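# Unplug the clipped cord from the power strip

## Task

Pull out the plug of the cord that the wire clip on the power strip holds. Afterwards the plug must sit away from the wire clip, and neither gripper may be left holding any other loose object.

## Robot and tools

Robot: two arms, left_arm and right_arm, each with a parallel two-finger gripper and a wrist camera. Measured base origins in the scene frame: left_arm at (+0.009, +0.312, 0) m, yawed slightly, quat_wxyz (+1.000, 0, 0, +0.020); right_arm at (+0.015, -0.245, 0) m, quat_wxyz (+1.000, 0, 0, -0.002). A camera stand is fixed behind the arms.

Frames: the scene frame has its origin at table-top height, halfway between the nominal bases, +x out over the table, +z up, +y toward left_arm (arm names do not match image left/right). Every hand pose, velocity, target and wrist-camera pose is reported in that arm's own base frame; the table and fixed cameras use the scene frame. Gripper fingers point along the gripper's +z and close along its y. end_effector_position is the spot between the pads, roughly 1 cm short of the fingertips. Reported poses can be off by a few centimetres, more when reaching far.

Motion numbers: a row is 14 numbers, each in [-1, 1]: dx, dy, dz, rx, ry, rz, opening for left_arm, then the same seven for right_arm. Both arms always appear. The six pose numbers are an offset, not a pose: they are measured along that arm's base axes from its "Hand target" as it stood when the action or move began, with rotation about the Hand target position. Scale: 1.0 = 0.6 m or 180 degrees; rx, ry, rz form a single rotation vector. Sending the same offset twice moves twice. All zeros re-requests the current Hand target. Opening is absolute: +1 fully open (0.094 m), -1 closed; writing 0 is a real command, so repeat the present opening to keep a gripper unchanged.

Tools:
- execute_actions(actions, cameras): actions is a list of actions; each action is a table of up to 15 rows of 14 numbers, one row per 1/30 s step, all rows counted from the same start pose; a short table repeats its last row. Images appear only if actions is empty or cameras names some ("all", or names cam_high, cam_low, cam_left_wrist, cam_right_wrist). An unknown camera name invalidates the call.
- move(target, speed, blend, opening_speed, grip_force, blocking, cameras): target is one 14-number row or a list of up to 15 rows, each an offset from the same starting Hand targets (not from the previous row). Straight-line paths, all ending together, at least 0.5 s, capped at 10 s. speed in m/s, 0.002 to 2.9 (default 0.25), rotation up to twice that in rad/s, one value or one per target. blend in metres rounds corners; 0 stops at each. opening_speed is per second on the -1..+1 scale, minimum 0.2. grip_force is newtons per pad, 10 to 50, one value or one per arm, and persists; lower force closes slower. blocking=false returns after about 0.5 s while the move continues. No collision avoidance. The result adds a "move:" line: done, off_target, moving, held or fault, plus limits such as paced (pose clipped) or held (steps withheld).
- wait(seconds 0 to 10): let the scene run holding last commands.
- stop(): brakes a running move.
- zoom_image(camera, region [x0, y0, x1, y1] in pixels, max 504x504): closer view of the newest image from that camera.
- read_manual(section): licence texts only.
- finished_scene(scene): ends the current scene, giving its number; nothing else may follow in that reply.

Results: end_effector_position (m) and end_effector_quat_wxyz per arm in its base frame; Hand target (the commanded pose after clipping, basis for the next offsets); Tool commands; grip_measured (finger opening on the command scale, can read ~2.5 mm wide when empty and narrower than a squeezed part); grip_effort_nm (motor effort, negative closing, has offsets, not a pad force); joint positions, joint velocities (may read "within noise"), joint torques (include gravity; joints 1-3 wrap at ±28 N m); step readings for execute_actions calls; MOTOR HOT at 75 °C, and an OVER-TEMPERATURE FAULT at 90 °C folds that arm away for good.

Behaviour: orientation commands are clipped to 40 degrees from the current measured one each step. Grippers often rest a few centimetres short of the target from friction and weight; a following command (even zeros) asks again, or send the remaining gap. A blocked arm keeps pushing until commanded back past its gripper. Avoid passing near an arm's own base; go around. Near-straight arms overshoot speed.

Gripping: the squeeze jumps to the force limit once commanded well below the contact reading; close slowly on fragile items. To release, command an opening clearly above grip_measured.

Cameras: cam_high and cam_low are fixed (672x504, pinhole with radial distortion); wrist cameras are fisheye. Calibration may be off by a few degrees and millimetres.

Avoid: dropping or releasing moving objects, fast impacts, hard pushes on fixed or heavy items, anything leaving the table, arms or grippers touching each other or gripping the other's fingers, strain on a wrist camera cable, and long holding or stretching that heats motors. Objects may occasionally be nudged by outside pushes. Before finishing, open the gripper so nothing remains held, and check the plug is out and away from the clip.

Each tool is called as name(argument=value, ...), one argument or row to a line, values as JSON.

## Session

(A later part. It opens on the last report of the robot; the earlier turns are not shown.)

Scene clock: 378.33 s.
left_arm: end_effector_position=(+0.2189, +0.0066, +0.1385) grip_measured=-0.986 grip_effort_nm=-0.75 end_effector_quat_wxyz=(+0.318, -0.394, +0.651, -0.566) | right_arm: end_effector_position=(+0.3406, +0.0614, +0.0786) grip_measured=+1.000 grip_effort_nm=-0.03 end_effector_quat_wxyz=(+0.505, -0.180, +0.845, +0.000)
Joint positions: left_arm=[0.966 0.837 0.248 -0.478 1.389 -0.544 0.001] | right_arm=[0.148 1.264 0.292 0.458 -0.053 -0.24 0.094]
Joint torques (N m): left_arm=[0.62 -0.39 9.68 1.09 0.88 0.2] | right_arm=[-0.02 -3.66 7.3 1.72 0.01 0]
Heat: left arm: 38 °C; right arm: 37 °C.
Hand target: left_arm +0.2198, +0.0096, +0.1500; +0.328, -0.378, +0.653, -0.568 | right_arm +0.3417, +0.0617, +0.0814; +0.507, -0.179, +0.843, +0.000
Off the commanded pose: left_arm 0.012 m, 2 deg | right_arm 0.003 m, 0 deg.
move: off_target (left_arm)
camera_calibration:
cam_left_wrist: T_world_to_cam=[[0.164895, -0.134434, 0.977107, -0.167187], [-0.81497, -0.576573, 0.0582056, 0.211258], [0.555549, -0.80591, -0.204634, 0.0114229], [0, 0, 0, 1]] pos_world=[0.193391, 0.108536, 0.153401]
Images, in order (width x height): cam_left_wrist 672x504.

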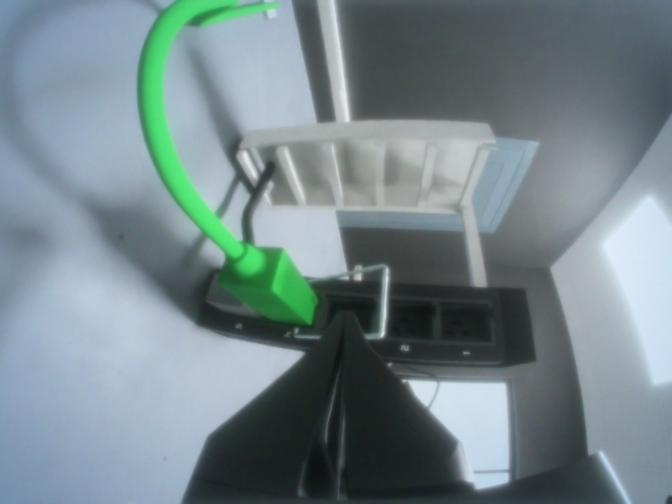

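move(
  target=[
    [-0.0117, 0.084, -0.0167, -0.0156, -0.023, -0.056, -0.04, 0, 0, 0, 0, 0, 0, 1.0],
    [-0.0113, 0.074, -0.0975, -0.0156, -0.023, -0.056, -0.04, 0, 0, 0, 0, 0, 0, 1.0],
  ],
  speed=0.1,
  blend=[0.01, 0],
  cameras=["cam_left_wrist"],
)

zoom_image(
  camera="cam_left_wrist",
  region=[200, 200, 480, 410],
)

Scene clock: 398.70 s.
left_arm: end_effector_position=(+0.2134, +0.0574, +0.0948) grip_measured=-0.042 grip_effort_nm=0.12 end_effector_quat_wxyz=(+0.292, -0.307, +0.661, -0.619) | right_arm: end_effector_position=(+0.3406, +0.0614, +0.0786) grip_measured=+1.000 grip_effort_nm=-0.03 end_effector_quat_wxyz=(+0.505, -0.180, +0.845, +0.000)
Joint positions: left_arm=[1.155 2.081 0.713 -1.552 1.285 1.365 0.045] | right_arm=[0.148 1.264 0.292 0.458 -0.053 -0.24 0.094]
Joint torques (N m): left_arm=[-0.57 -4.71 0.81 -0.78 0.2 0.24] | right_arm=[-0.02 -3.66 7.3 1.72 0 0]
Heat: left arm: 40 °C; right arm: 37 °C.
Hand target: left_arm +0.2131, +0.0540, +0.0915; +0.291, -0.306, +0.658, -0.624 | right_arm +0.3417, +0.0617, +0.0814; +0.507, -0.179, +0.843, +0.000
Off the commanded pose: left_arm 0.005 m, 1 deg | right_arm 0.003 m, 0 deg.
move: done
camera_calibration:
cam_left_wrist: T_world_to_cam=[[0.0403569, -0.129852, 0.990712, -0.0917272], [-0.908491, -0.417528, -0.0177175, 0.256514], [0.41595, -0.899338, -0.134819, 0.0750807], [0, 0, 0, 1]] pos_world=[0.205513, 0.162714, 0.105542]
Images, in order (width x height): cam_left_wrist 672x504.

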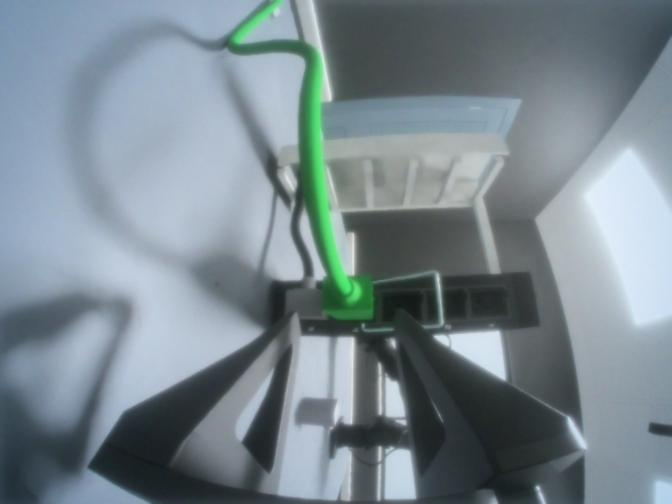

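Scaled by 1.800 from the camera's 672x504 image, which has a finer 960x720 frame.

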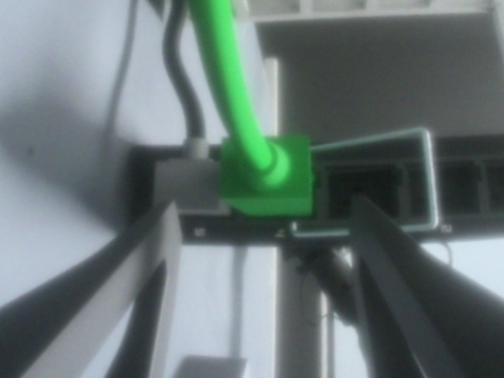

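move(
  target=[0.054, -0.0933, -0.0033, 0, 0, 0, -0.04, 0, 0, 0, 0, 0, 0, 1.0],
  speed=0.06,
  cameras=["cam_left_wrist"],
)

zoom_image(
  camera="cam_left_wrist",
  region=[200, 200, 480, 410],
)

Scene clock: 417.27 s.
left_arm: end_effector_position=(+0.2397, +0.0131, +0.1034) grip_measured=-0.041 grip_effort_nm=0.08 end_effector_quat_wxyz=(+0.271, -0.321, +0.633, -0.651) | right_arm: end_effector_position=(+0.3406, +0.0614, +0.0786) grip_measured=+1.000 grip_effort_nm=-0.03 end_effector_quat_wxyz=(+0.505, -0.180, +0.845, +0.000)
Joint positions: left_arm=[0.898 2.051 0.618 -1.508 1.536 1.295 0.045] | right_arm=[0.148 1.264 0.292 0.458 -0.053 -0.24 0.094]
Joint torques (N m): left_arm=[-6.15 -3.14 0.95 0.26 0.4 0.21] | right_arm=[-0.02 -3.67 7.3 1.72 0 0]
Heat: left arm: 36 °C; right arm: 37 °C.
Hand target: left_arm +0.2455, -0.0020, +0.0896; +0.291, -0.306, +0.658, -0.624 | right_arm +0.3417, +0.0617, +0.0814; +0.507, -0.179, +0.843, +0.000
Off the commanded pose: left_arm 0.021 m, 5 deg | right_arm 0.003 m, 0 deg.
joint sent to its limit (left arm) — joint 5 (wrist yaw), upper limit. The joint targets are off in position and orientation.
move: off_target (left_arm)
camera_calibration:
cam_left_wrist: T_world_to_cam=[[0.0500103, -0.0331473, 0.998198, -0.111464], [-0.912374, -0.408092, 0.0321589, 0.257855], [0.406291, -0.912339, -0.0506515, 0.0192151], [0, 0, 0, 1]] pos_world=[0.233028, 0.119064, 0.103944]
Images, in order (width x height): cam_left_wrist 672x504.

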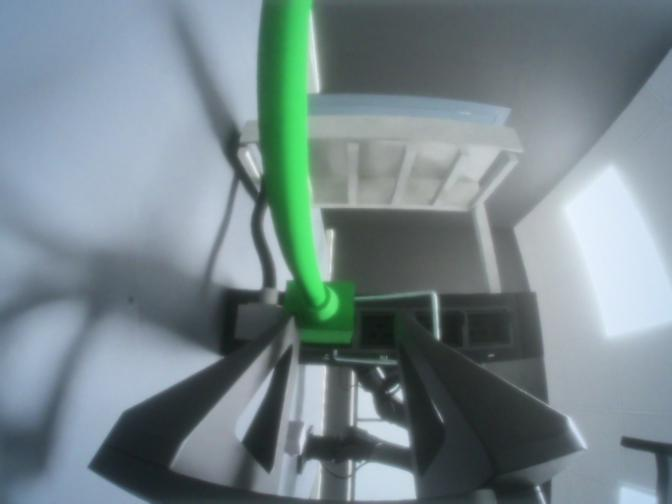

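Scaled by 1.800 from the camera's 672x504 image, which has a finer 960x720 frame.

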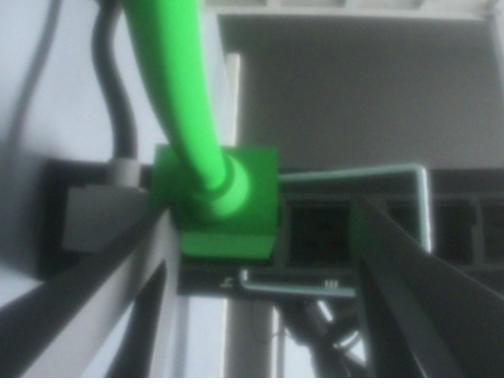

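move(
  target=[-0.0175, 0.0867, 0.0, 0.0144, 0.0168, -0.0163, -0.04, 0, 0, 0, 0, 0, 0, 1.0],
  speed=0.06,
  cameras=["cam_left_wrist"],
)

zoom_image(
  camera="cam_left_wrist",
  region=[200, 200, 480, 410],
)

Scene clock: 433.33 s.
left_arm: end_effector_position=(+0.2332, +0.0473, +0.0879) grip_measured=-0.041 grip_effort_nm=0.07 end_effector_quat_wxyz=(+0.242, -0.313, +0.676, -0.622) | right_arm: end_effector_position=(+0.3406, +0.0614, +0.0786) grip_measured=+1.000 grip_effort_nm=-0.03 end_effector_quat_wxyz=(+0.505, -0.180, +0.845, +0.000)
Joint positions: left_arm=[1.021 2.021 0.745 -1.393 1.328 1.047 0.045] | right_arm=[0.148 1.264 0.292 0.458 -0.053 -0.24 0.094]
Joint torques (N m): left_arm=[0.18 -9.48 2.22 -0.37 0.4 0.11] | right_arm=[-0.02 -3.67 7.3 1.72 0.01 0]
Heat: left arm: 34 °C; right arm: 37 °C.
Hand target: left_arm +0.2349, +0.0500, +0.0895; +0.264, -0.299, +0.687, -0.608 | right_arm +0.3417, +0.0617, +0.0814; +0.507, -0.179, +0.843, +0.000
Off the commanded pose: left_arm 0.004 m, 4 deg | right_arm 0.003 m, 0 deg.
move: off_target (left_arm)
camera_calibration:
cam_left_wrist: T_world_to_cam=[[0.112805, -0.115957, 0.986828, -0.104326], [-0.932163, -0.356211, 0.0646994, 0.265639], [0.344016, -0.927183, -0.148273, 0.076051], [0, 0, 0, 1]] pos_world=[0.233225, 0.153039, 0.0970416]
Images, in order (width x height): cam_left_wrist 672x504.

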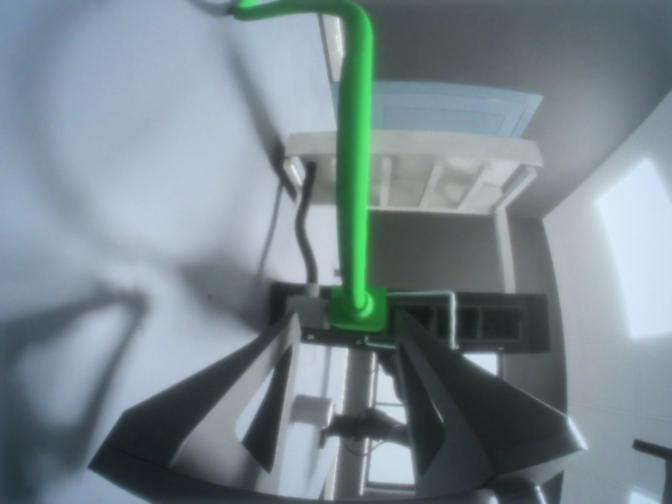

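Scaled by 1.800 from the camera's 672x504 image, which has a finer 960x720 frame.

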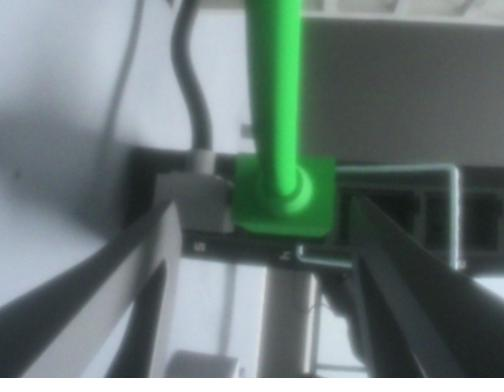

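move(
  target=[0.0193, -0.0817, 0.0033, 0, 0, 0, -0.04, 0, 0, 0, 0, 0, 0, 1.0],
  speed=0.05,
  cameras=["cam_left_wrist"],
)

zoom_image(
  camera="cam_left_wrist",
  region=[200, 200, 480, 410],
)

Scene clock: 441.93 s.
left_arm: end_effector_position=(+0.2452, +0.0020, +0.0880) grip_measured=-0.041 grip_effort_nm=0.07 end_effector_quat_wxyz=(+0.243, -0.309, +0.684, -0.614) | right_arm: end_effector_position=(+0.3406, +0.0614, +0.0786) grip_measured=+1.000 grip_effort_nm=-0.04 end_effector_quat_wxyz=(+0.505, -0.180, +0.845, +0.000)
Joint positions: left_arm=[0.82 1.615 0.446 -0.548 1.442 0.1 0.045] | right_arm=[0.148 1.264 0.292 0.458 -0.053 -0.24 0.094]
Joint torques (N m): left_arm=[-0.49 -6.8 3.54 0.73 0.81 0.08] | right_arm=[-0.01 -3.67 7.3 1.72 0.01 0]
Heat: left arm: 34 °C; right arm: 37 °C.
Hand target: left_arm +0.2465, +0.0010, +0.0915; +0.264, -0.298, +0.687, -0.608 | right_arm +0.3417, +0.0617, +0.0814; +0.507, -0.179, +0.843, +0.000
Off the commanded pose: left_arm 0.004 m, 3 deg | right_arm 0.003 m, 0 deg.
move: off_target (left_arm)
camera_calibration:
cam_left_wrist: T_world_to_cam=[[0.114734, -0.138681, 0.983669, -0.111111], [-0.933541, -0.353576, 0.059039, 0.261453], [0.339614, -0.925068, -0.170031, 0.032963], [0, 0, 0, 1]] pos_world=[0.24563, 0.107528, 0.0994653]
Images, in order (width x height): cam_left_wrist 672x504.

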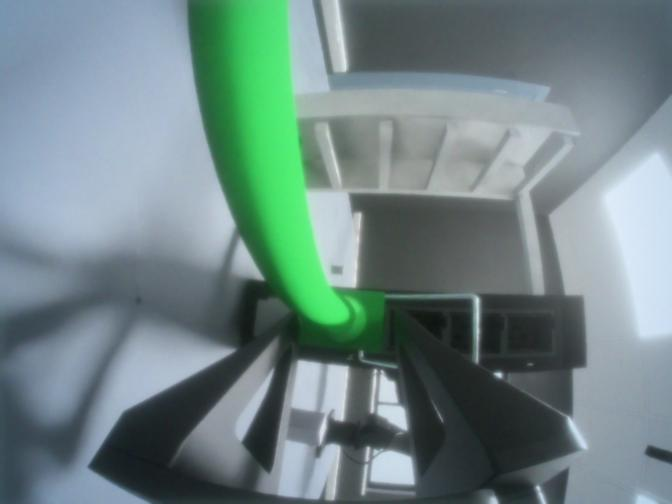

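Scaled by 1.800 from the camera's 672x504 image, which has a finer 960x720 frame.

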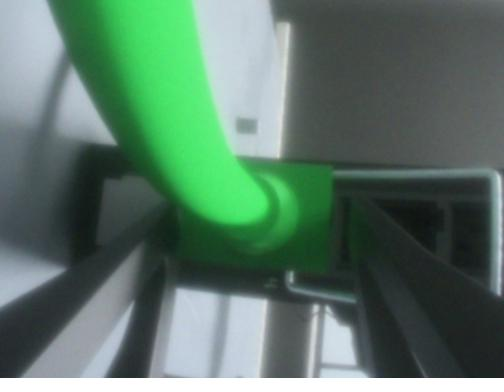

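move(
  target=[0.0, 0.0, 0.0, 0, 0, 0, -0.7, 0, 0, 0, 0, 0, 0, 1.0],
  speed=0.05,
  opening_speed=0.5,
  cameras=["cam_left_wrist"],
)

zoom_image(
  camera="cam_left_wrist",
  region=[200, 200, 480, 410],
)

Scene clock: 452.13 s.
left_arm: end_effector_position=(+0.2450, +0.0020, +0.0868) grip_measured=-0.284 grip_effort_nm=-1.04 end_effector_quat_wxyz=(+0.243, -0.309, +0.686, -0.612) | right_arm: end_effector_position=(+0.3406, +0.0614, +0.0786) grip_measured=+1.000 grip_effort_nm=-0.03 end_effector_quat_wxyz=(+0.505, -0.180, +0.845, +0.000)
Joint positions: left_arm=[0.82 1.615 0.446 -0.547 1.436 0.102 0.034] | right_arm=[0.148 1.264 0.292 0.458 -0.053 -0.24 0.094]
Joint torques (N m): left_arm=[-0.46 -6.43 3.77 0.62 0.88 0.17] | right_arm=[-0.02 -3.66 7.3 1.72 0 0]
Heat: left arm: 34 °C; right arm: 37 °C.
Hand target: left_arm +0.2461, +0.0013, +0.0919; +0.259, -0.292, +0.688, -0.612 (not the last commanded pose) | right_arm +0.3417, +0.0617, +0.0814; +0.507, -0.179, +0.843, +0.000
Off the commanded pose: left_arm 0.005 m, 3 deg | right_arm 0.003 m, 0 deg.
move: off_target (left_arm)
camera_calibration:
cam_left_wrist: T_world_to_cam=[[0.117296, -0.145064, 0.982445, -0.110463], [-0.933834, -0.352739, 0.0594083, 0.261394], [0.337929, -0.924409, -0.176841, 0.0337996], [0, 0, 0, 1]] pos_world=[0.245633, 0.107424, 0.0989723]
Images, in order (width x height): cam_left_wrist 672x504.

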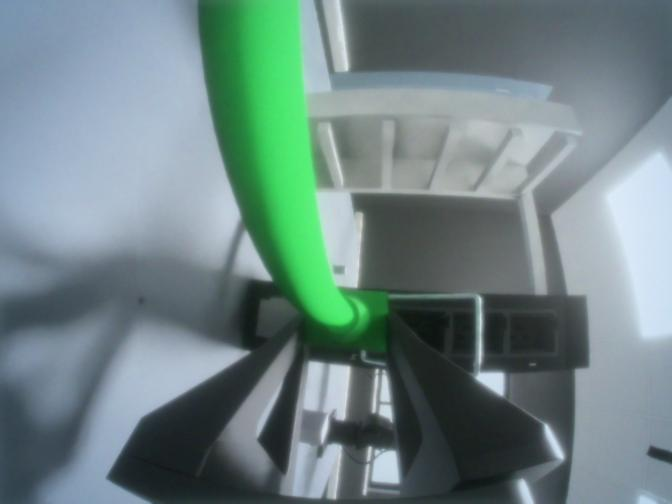

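Scaled by 1.800 from the camera's 672x504 image, which has a finer 960x720 frame.

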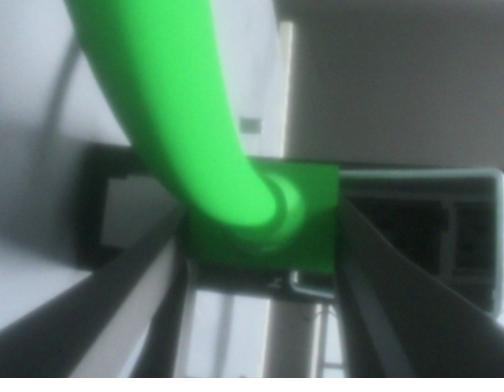

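move(
  target=[-0.005, 0.1333, 0.0, 0, 0, 0, -0.7, 0, 0, 0, 0, 0, 0, 1.0],
  speed=0.05,
  cameras=["cam_left_wrist", "cam_high"],
)

zoom_image(
  camera="cam_left_wrist",
  region=[200, 200, 480, 410],
)

Scene clock: 462.53 s.
left_arm: end_effector_position=(+0.2395, +0.0753, +0.0901) grip_measured=-0.285 grip_effort_nm=-1.03 end_effector_quat_wxyz=(+0.248, -0.290, +0.694, -0.611) | right_arm: end_effector_position=(+0.3406, +0.0614, +0.0786) grip_measured=+1.000 grip_effort_nm=-0.03 end_effector_quat_wxyz=(+0.505, -0.180, +0.845, +0.000)
Joint positions: left_arm=[1.055 2.079 0.889 -1.497 1.269 1.124 0.034] | right_arm=[0.148 1.264 0.292 0.458 -0.053 -0.24 0.094]
Joint torques (N m): left_arm=[0.43 -6.5 4.26 -0.88 0.53 0.23] | right_arm=[-0.01 -3.66 7.3 1.72 0.01 0]
Heat: left arm: 34 °C; right arm: 37 °C.
Hand target: left_arm +0.2431, +0.0812, +0.0919; +0.259, -0.292, +0.688, -0.612 | right_arm +0.3417, +0.0617, +0.0814; +0.507, -0.179, +0.843, +0.000
Off the commanded pose: left_arm 0.007 m, 1 deg | right_arm 0.003 m, 0 deg.
move: done
camera_calibration:
cam_left_wrist: T_world_to_cam=[[0.0877559, -0.169877, 0.98155, -0.0932797], [-0.942843, -0.332156, 0.0268092, 0.28539], [0.321473, -0.927801, -0.189316, 0.109255], [0, 0, 0, 1]] pos_world=[0.242141, 0.180315, 0.104591]
Images, in order (width x height): cam_high 672x504, cam_left_wrist 672x504.

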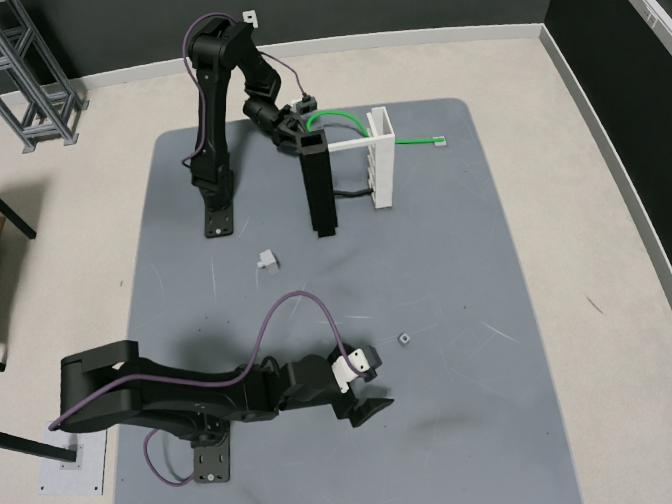

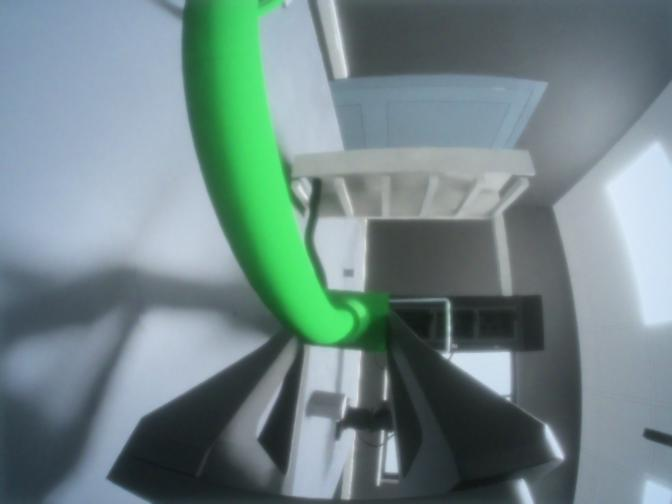

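Scaled by 1.800 from the camera's 672x504 image, which has a finer 960x720 frame.

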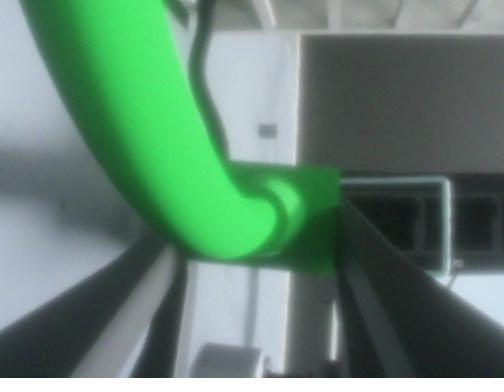

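move(
  target=[
    [-0.005, 0.045, -0.0117, 0.0907, 0.0973, 0.0444, -0.7, 0, 0, 0, 0, 0, 0, 1.0],
    [-0.005, 0.045, -0.07, 0.0907, 0.0973, 0.0444, -0.7, 0, 0, 0, 0, 0, 0, 1.0],
  ],
  speed=0.06,
  cameras=["cam_left_wrist", "cam_high"],
)

zoom_image(
  camera="cam_left_wrist",
  region=[100, 150, 580, 504],
)

Scene clock: 519.07 s.
left_arm: end_effector_position=(+0.2356, +0.1061, +0.0509) grip_measured=-0.285 grip_effort_nm=-1.04 end_effector_quat_wxyz=(+0.216, -0.398, +0.778, -0.436) | right_arm: end_effector_position=(+0.3406, +0.0614, +0.0786) grip_measured=+1.000 grip_effort_nm=-0.03 end_effector_quat_wxyz=(+0.505, -0.180, +0.845, +0.000)
Joint positions: left_arm=[1.049 1.687 0.728 -0.798 1.005 0.204 0.034] | right_arm=[0.148 1.264 0.292 0.458 -0.053 -0.24 0.094]
Joint torques (N m): left_arm=[-0.18 -5.31 4.36 0.79 0.86 0.08] | right_arm=[-0.02 -3.67 7.3 1.72 0 0]
Heat: left arm: 34 °C; right arm: 37 °C.
Hand target: left_arm +0.2401, +0.1082, +0.0499; +0.232, -0.389, +0.777, -0.438 | right_arm +0.3417, +0.0617, +0.0814; +0.507, -0.179, +0.843, +0.000
Off the commanded pose: left_arm 0.005 m, 2 deg | right_arm 0.003 m, 0 deg.
move: done
camera_calibration:
cam_left_wrist: T_world_to_cam=[[0.426027, -0.382133, 0.820046, -0.0982415], [-0.841433, -0.50039, 0.203962, 0.278052], [0.332402, -0.776907, -0.534718, 0.130775], [0, 0, 0, 1]] pos_world=[0.232345, 0.203193, 0.0937787]
Images, in order (width x height): cam_high 672x504, cam_left_wrist 672x504.

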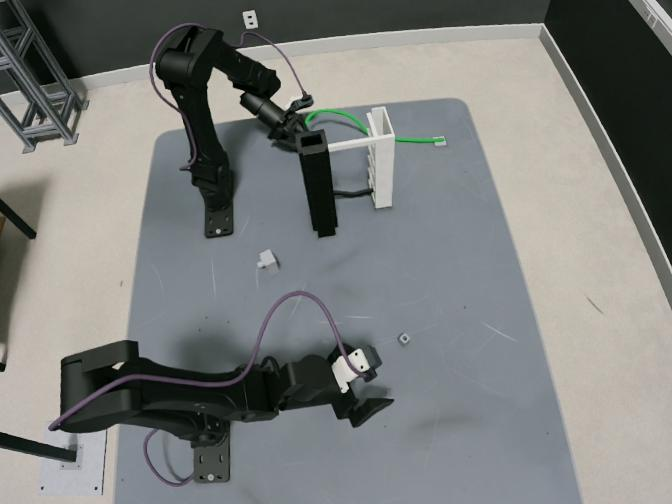

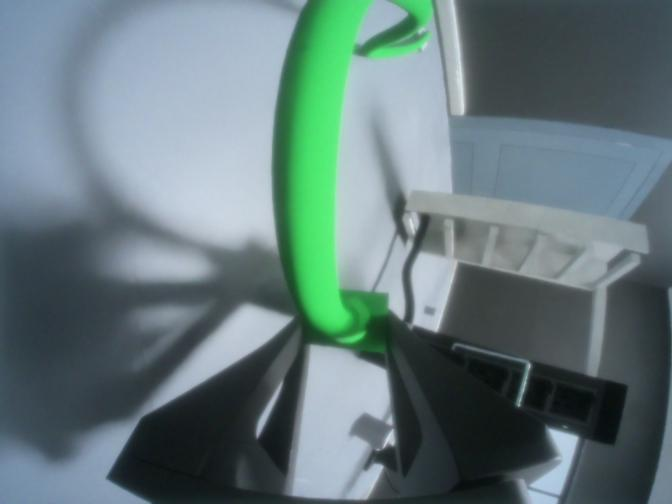

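Scaled by 1.050 from the camera's 672x504 image, which has a finer 960x720 frame.

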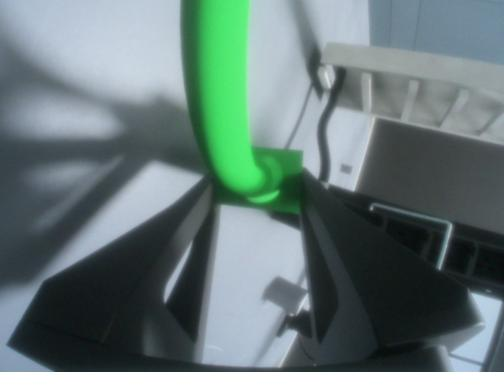

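move(
  target=[0, 0, -0.0233, 0, 0, 0, -0.7, 0, 0, 0, 0, 0, 0, 1.0],
  speed=0.03,
  cameras=["cam_left_wrist"],
)

Scene clock: 524.00 s.
left_arm: end_effector_position=(+0.2395, +0.1059, +0.0457) grip_measured=-0.285 grip_effort_nm=-1.03 end_effector_quat_wxyz=(+0.224, -0.399, +0.767, -0.450) | right_arm: end_effector_position=(+0.3406, +0.0614, +0.0786) grip_measured=+1.000 grip_effort_nm=-0.03 end_effector_quat_wxyz=(+0.505, -0.180, +0.845, +0.000)
Joint positions: left_arm=[1.049 1.724 0.713 -0.746 1.044 0.196 0.034] | right_arm=[0.148 1.264 0.292 0.458 -0.053 -0.24 0.094]
Joint torques (N m): left_arm=[-0.18 -4.82 3.69 0.93 0.42 0.19] | right_arm=[-0.02 -3.67 7.31 1.72 0 0]
Heat: left arm: 34 °C; right arm: 37 °C.
Hand target: left_arm +0.2401, +0.1083, +0.0359; +0.232, -0.389, +0.777, -0.438 | right_arm +0.3417, +0.0617, +0.0814; +0.507, -0.179, +0.843, +0.000
Off the commanded pose: left_arm 0.010 m, 2 deg | right_arm 0.003 m, 0 deg.
move: done
camera_calibration:
cam_left_wrist: T_world_to_cam=[[0.407024, -0.356667, 0.840904, -0.0947597], [-0.841187, -0.505169, 0.192895, 0.283194], [0.356, -0.785871, -0.50564, 0.120441], [0, 0, 0, 1]] pos_world=[0.233912, 0.203914, 0.0859567]
Images, in order (width x height): cam_left_wrist 672x504.

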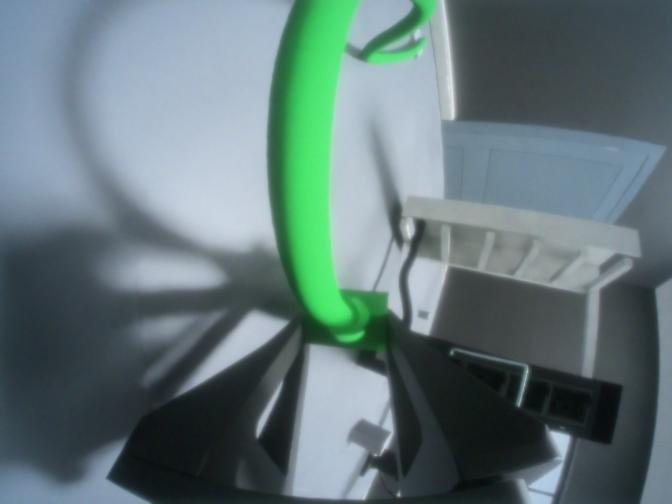

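wait(
  seconds=0.3,
  cameras=["cam_low", "cam_high"],
)

zoom_image(
  camera="cam_low",
  region=[340, 140, 500, 300],
)

Scene clock: 528.33 s.
left_arm: end_effector_position=(+0.2394, +0.1058, +0.0456) grip_measured=-0.285 grip_effort_nm=-1.04 end_effector_quat_wxyz=(+0.224, -0.400, +0.766, -0.450) | right_arm: end_effector_position=(+0.3406, +0.0614, +0.0786) grip_measured=+1.000 grip_effort_nm=-0.03 end_effector_quat_wxyz=(+0.505, -0.180, +0.845, +0.000)
Joint positions: left_arm=[1.049 1.724 0.712 -0.746 1.044 0.195 0.034] | right_arm=[0.148 1.264 0.292 0.458 -0.053 -0.24 0.094]
Joint torques (N m): left_arm=[-0.18 -4.81 3.69 0.93 0.42 0.19] | right_arm=[-0.01 -3.66 7.3 1.72 0 0]
Heat: left arm: 34 °C; right arm: 37 °C.
Hand target: left_arm +0.2400, +0.1081, +0.0359; +0.232, -0.389, +0.777, -0.438 | right_arm +0.3417, +0.0617, +0.0814; +0.507, -0.179, +0.843, +0.000
Tool commands: left_gripper/opening=-0.7 right_gripper/opening=+1.0
Off the commanded pose: left_arm 0.010 m, 2 deg | right_arm 0.003 m, 0 deg.
wait: 0.30 s; at rest from the start
Images, in order (width x height): cam_high 672x504, cam_low 672x504.

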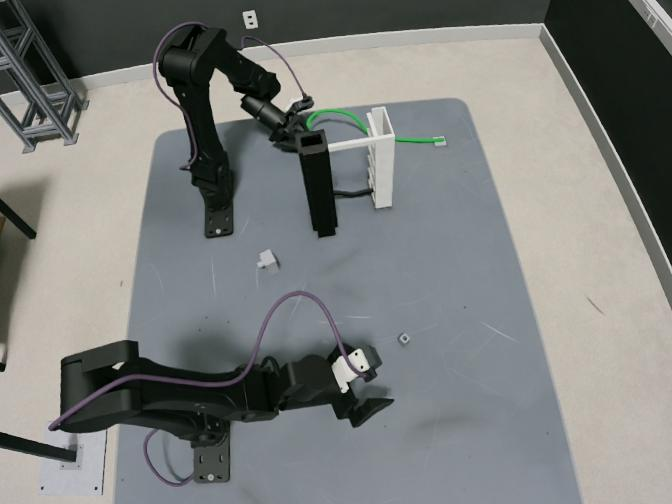

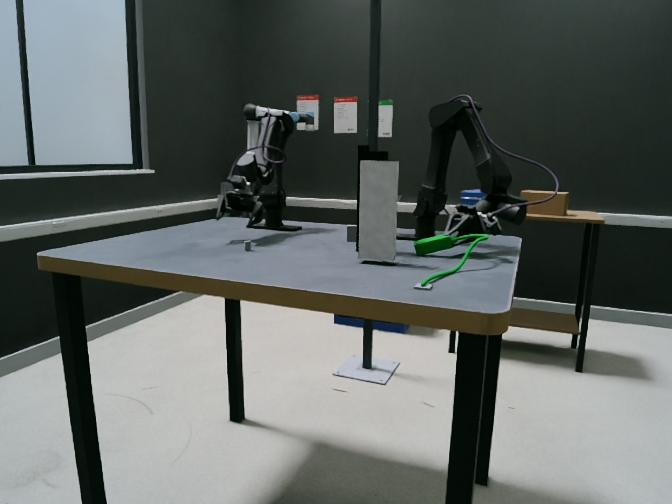

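Scaled by 3.150.

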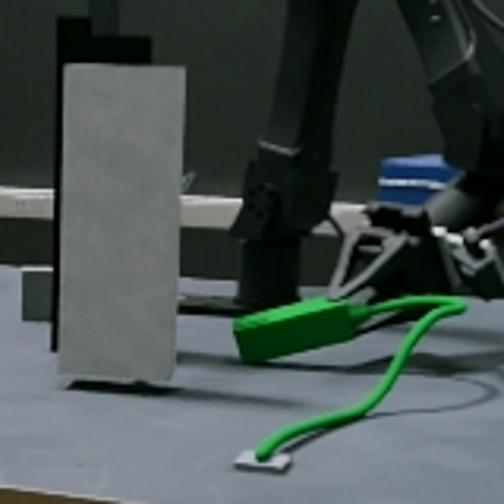

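move(
  target=[
    [0, 0, 0.0133, 0, 0, 0, -0.3, 0, 0, 0, 0, 0, 0, 1.0],
    [0, 0, 0.0133, 0, 0, 0, 0.15, 0, 0, 0, 0, 0, 0, 1.0],
  ],
  speed=0.03,
  opening_speed=0.25,
  cameras=["cam_left_wrist", "cam_low"],
)

zoom_image(
  camera="cam_low",
  region=[340, 140, 500, 300],
)

Scene clock: 548.30 s.
left_arm: end_effector_position=(+0.2366, +0.1070, +0.0406) grip_measured=+0.148 grip_effort_nm=0.11 end_effector_quat_wxyz=(+0.216, -0.402, +0.774, -0.439) | right_arm: end_effector_position=(+0.3406, +0.0614, +0.0786) grip_measured=+1.000 grip_effort_nm=-0.03 end_effector_quat_wxyz=(+0.505, -0.180, +0.845, +0.000)
Joint positions: left_arm=[1.049 1.724 0.712 -0.742 1.011 0.193 0.054] | right_arm=[0.148 1.264 0.292 0.458 -0.053 -0.24 0.094]
Joint torques (N m): left_arm=[-0.25 -7.06 4.56 0.55 0.79 0.18] | right_arm=[-0.02 -3.67 7.3 1.72 0.01 0]
Heat: left arm: 34 °C; right arm: 37 °C.
Hand target: left_arm +0.2400, +0.1081, +0.0439; +0.232, -0.389, +0.777, -0.438 | right_arm +0.3417, +0.0617, +0.0814; +0.507, -0.179, +0.843, +0.000
Off the commanded pose: left_arm 0.005 m, 2 deg | right_arm 0.003 m, 0 deg.
move: done
camera_calibration:
cam_left_wrist: T_world_to_cam=[[0.428054, -0.372719, 0.823317, -0.0915012], [-0.838021, -0.504772, 0.207186, 0.280952], [0.338365, -0.778644, -0.528416, 0.124045], [0, 0, 0, 1]] pos_world=[0.232639, 0.2043, 0.0826724]
Images, in order (width x height): cam_low 672x504, cam_left_wrist 672x504.

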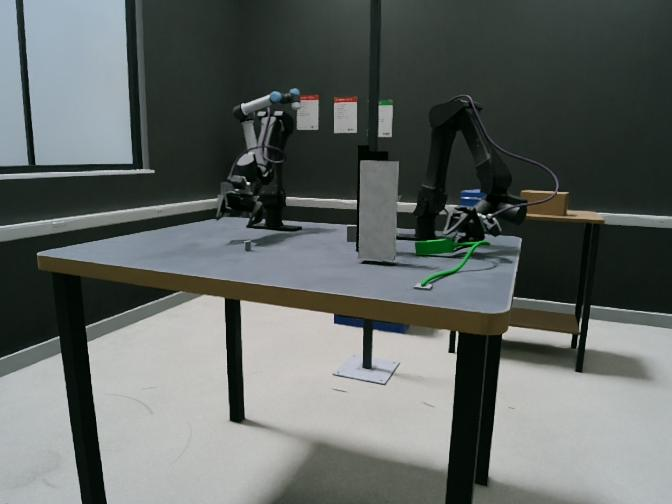

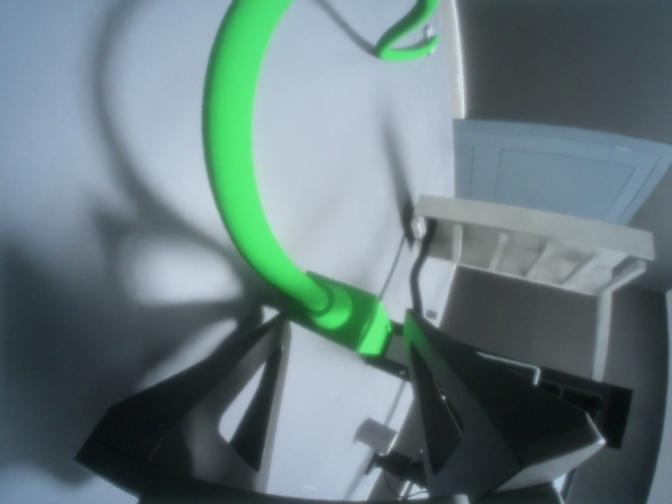

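Scaled by 3.150.

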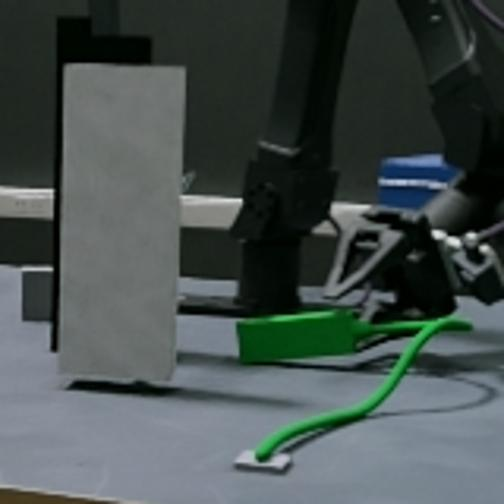

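move(
  target=[0, 0, 0.0, 0, 0, 0, 0.8, 0, 0, 0, 0, 0, 0, 1.0],
  speed=0.03,
  opening_speed=0.25,
  cameras=["cam_left_wrist", "cam_low"],
)

zoom_image(
  camera="cam_low",
  region=[340, 140, 500, 300],
)

zoom_image(
  camera="cam_left_wrist",
  region=[200, 200, 480, 410],
)

Scene clock: 555.10 s.
left_arm: end_effector_position=(+0.2379, +0.1067, +0.0425) grip_measured=+0.797 grip_effort_nm=0.13 end_effector_quat_wxyz=(+0.219, -0.401, +0.771, -0.443) | right_arm: end_effector_position=(+0.3406, +0.0614, +0.0786) grip_measured=+1.000 grip_effort_nm=-0.03 end_effector_quat_wxyz=(+0.505, -0.180, +0.845, +0.000)
Joint positions: left_arm=[1.049 1.724 0.712 -0.742 1.024 0.193 0.084] | right_arm=[0.148 1.264 0.292 0.458 -0.053 -0.24 0.094]
Joint torques (N m): left_arm=[-0.27 -7.04 4.55 0.56 0.65 0.17] | right_arm=[-0.02 -3.66 7.3 1.72 0 0]
Heat: left arm: 34 °C; right arm: 37 °C.
Hand target: left_arm +0.2400, +0.1081, +0.0439; +0.232, -0.389, +0.777, -0.438 | right_arm +0.3417, +0.0617, +0.0814; +0.507, -0.179, +0.843, +0.000
Off the commanded pose: left_arm 0.003 m, 2 deg | right_arm 0.003 m, 0 deg.
move: done
camera_calibration:
cam_left_wrist: T_world_to_cam=[[0.419809, -0.366434, 0.830353, -0.0927687], [-0.839092, -0.50542, 0.201186, 0.282066], [0.345956, -0.781202, -0.519651, 0.12255], [0, 0, 0, 1]] pos_world=[0.233227, 0.204305, 0.0839666]
Images, in order (width x height): cam_low 672x504, cam_left_wrist 672x504.

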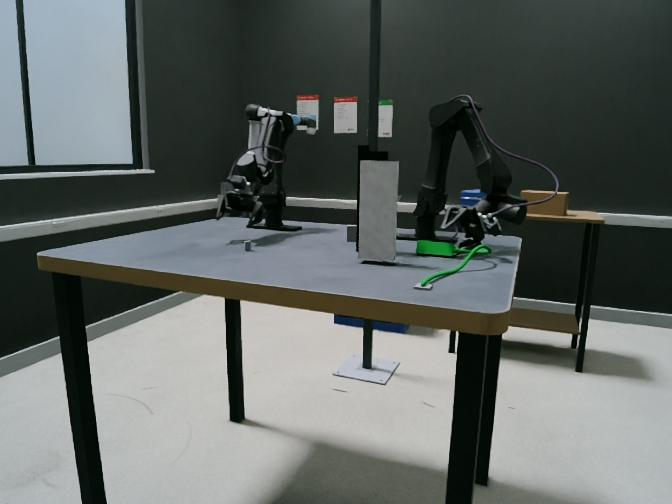

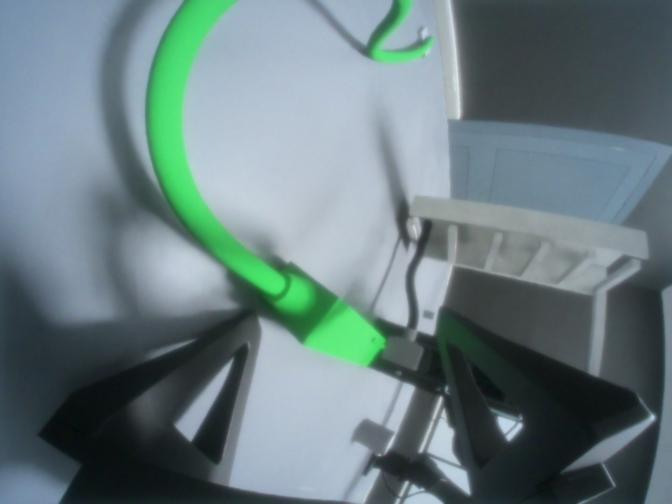

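Scaled by 3.150.

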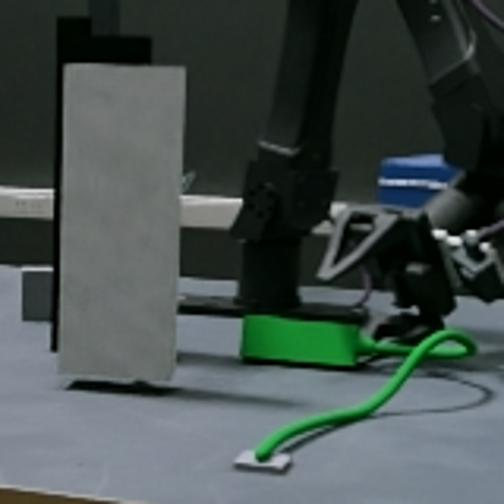

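Scaled by 1.800 from the camera's 672x504 image, which has a finer 960x720 frame.

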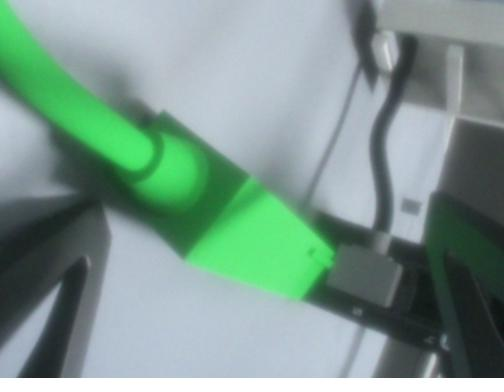

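move(
  target=[-0.09, 0.065, 0.09, 0, 0, 0, 0.8, 0, 0, 0, 0, 0, 0, 1.0],
  speed=0.08,
  cameras=["all"],
)

zoom_image(
  camera="cam_left_wrist",
  region=[200, 180, 560, 450],
)

Scene clock: 560.10 s.
left_arm: end_effector_position=(+0.1841, +0.1420, +0.0951) grip_measured=+0.798 grip_effort_nm=0.12 end_effector_quat_wxyz=(+0.224, -0.394, +0.777, -0.438) | right_arm: end_effector_position=(+0.3406, +0.0614, +0.0786) grip_measured=+1.000 grip_effort_nm=-0.03 end_effector_quat_wxyz=(+0.505, -0.180, +0.845, +0.000)
Joint positions: left_arm=[1.318 1.728 0.941 -1.329 0.922 0.655 0.084] | right_arm=[0.148 1.264 0.292 0.458 -0.053 -0.24 0.094]
Joint torques (N m): left_arm=[0.25 -5.53 6.95 -0.26 0.59 0.17] | right_arm=[-0.02 -3.67 7.3 1.72 0 0]
Heat: left arm: 34 °C; right arm: 37 °C.
Hand target: left_arm +0.1861, +0.1472, +0.0979; +0.232, -0.389, +0.777, -0.438 | right_arm +0.3417, +0.0617, +0.0814; +0.507, -0.179, +0.843, +0.000
Off the commanded pose: left_arm 0.006 m, 1 deg | right_arm 0.003 m, 0 deg.
move: done
camera_calibration:
cam_left_wrist: T_world_to_cam=[[0.410969, -0.38625, 0.825782, -0.0959859], [-0.844741, -0.501954, 0.185621, 0.246167], [0.342808, -0.773856, -0.532569, 0.196805], [0, 0, 0, 1]] pos_world=[0.179928, 0.238788, 0.138382]

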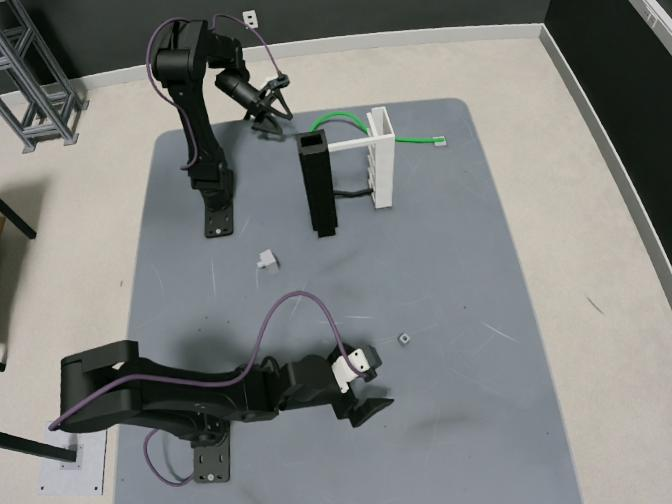

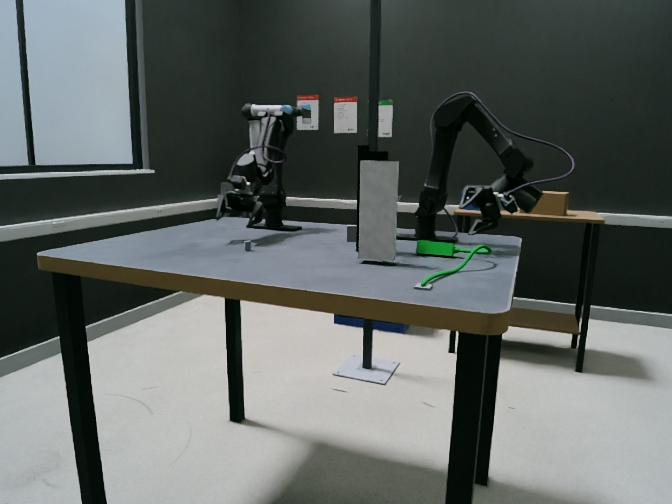

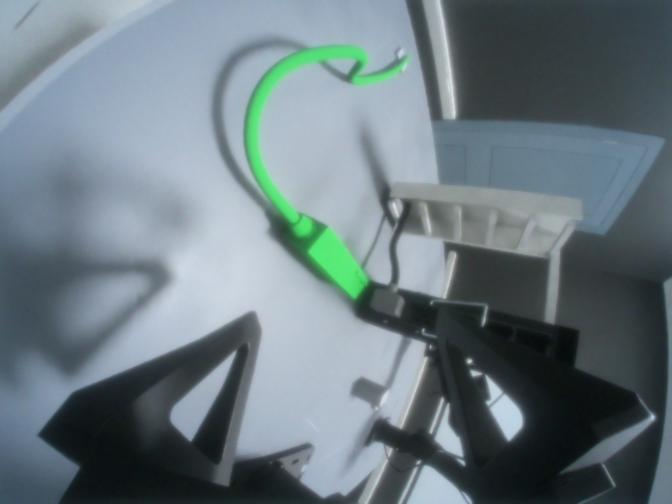

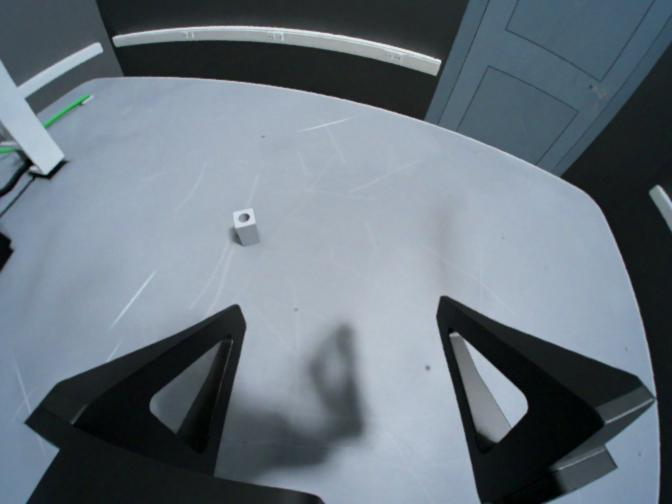

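Scaled by 1.400 from the camera's 672x504 image, which has a finer 960x720 frame.

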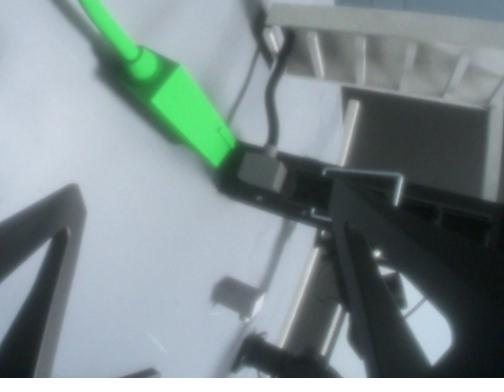

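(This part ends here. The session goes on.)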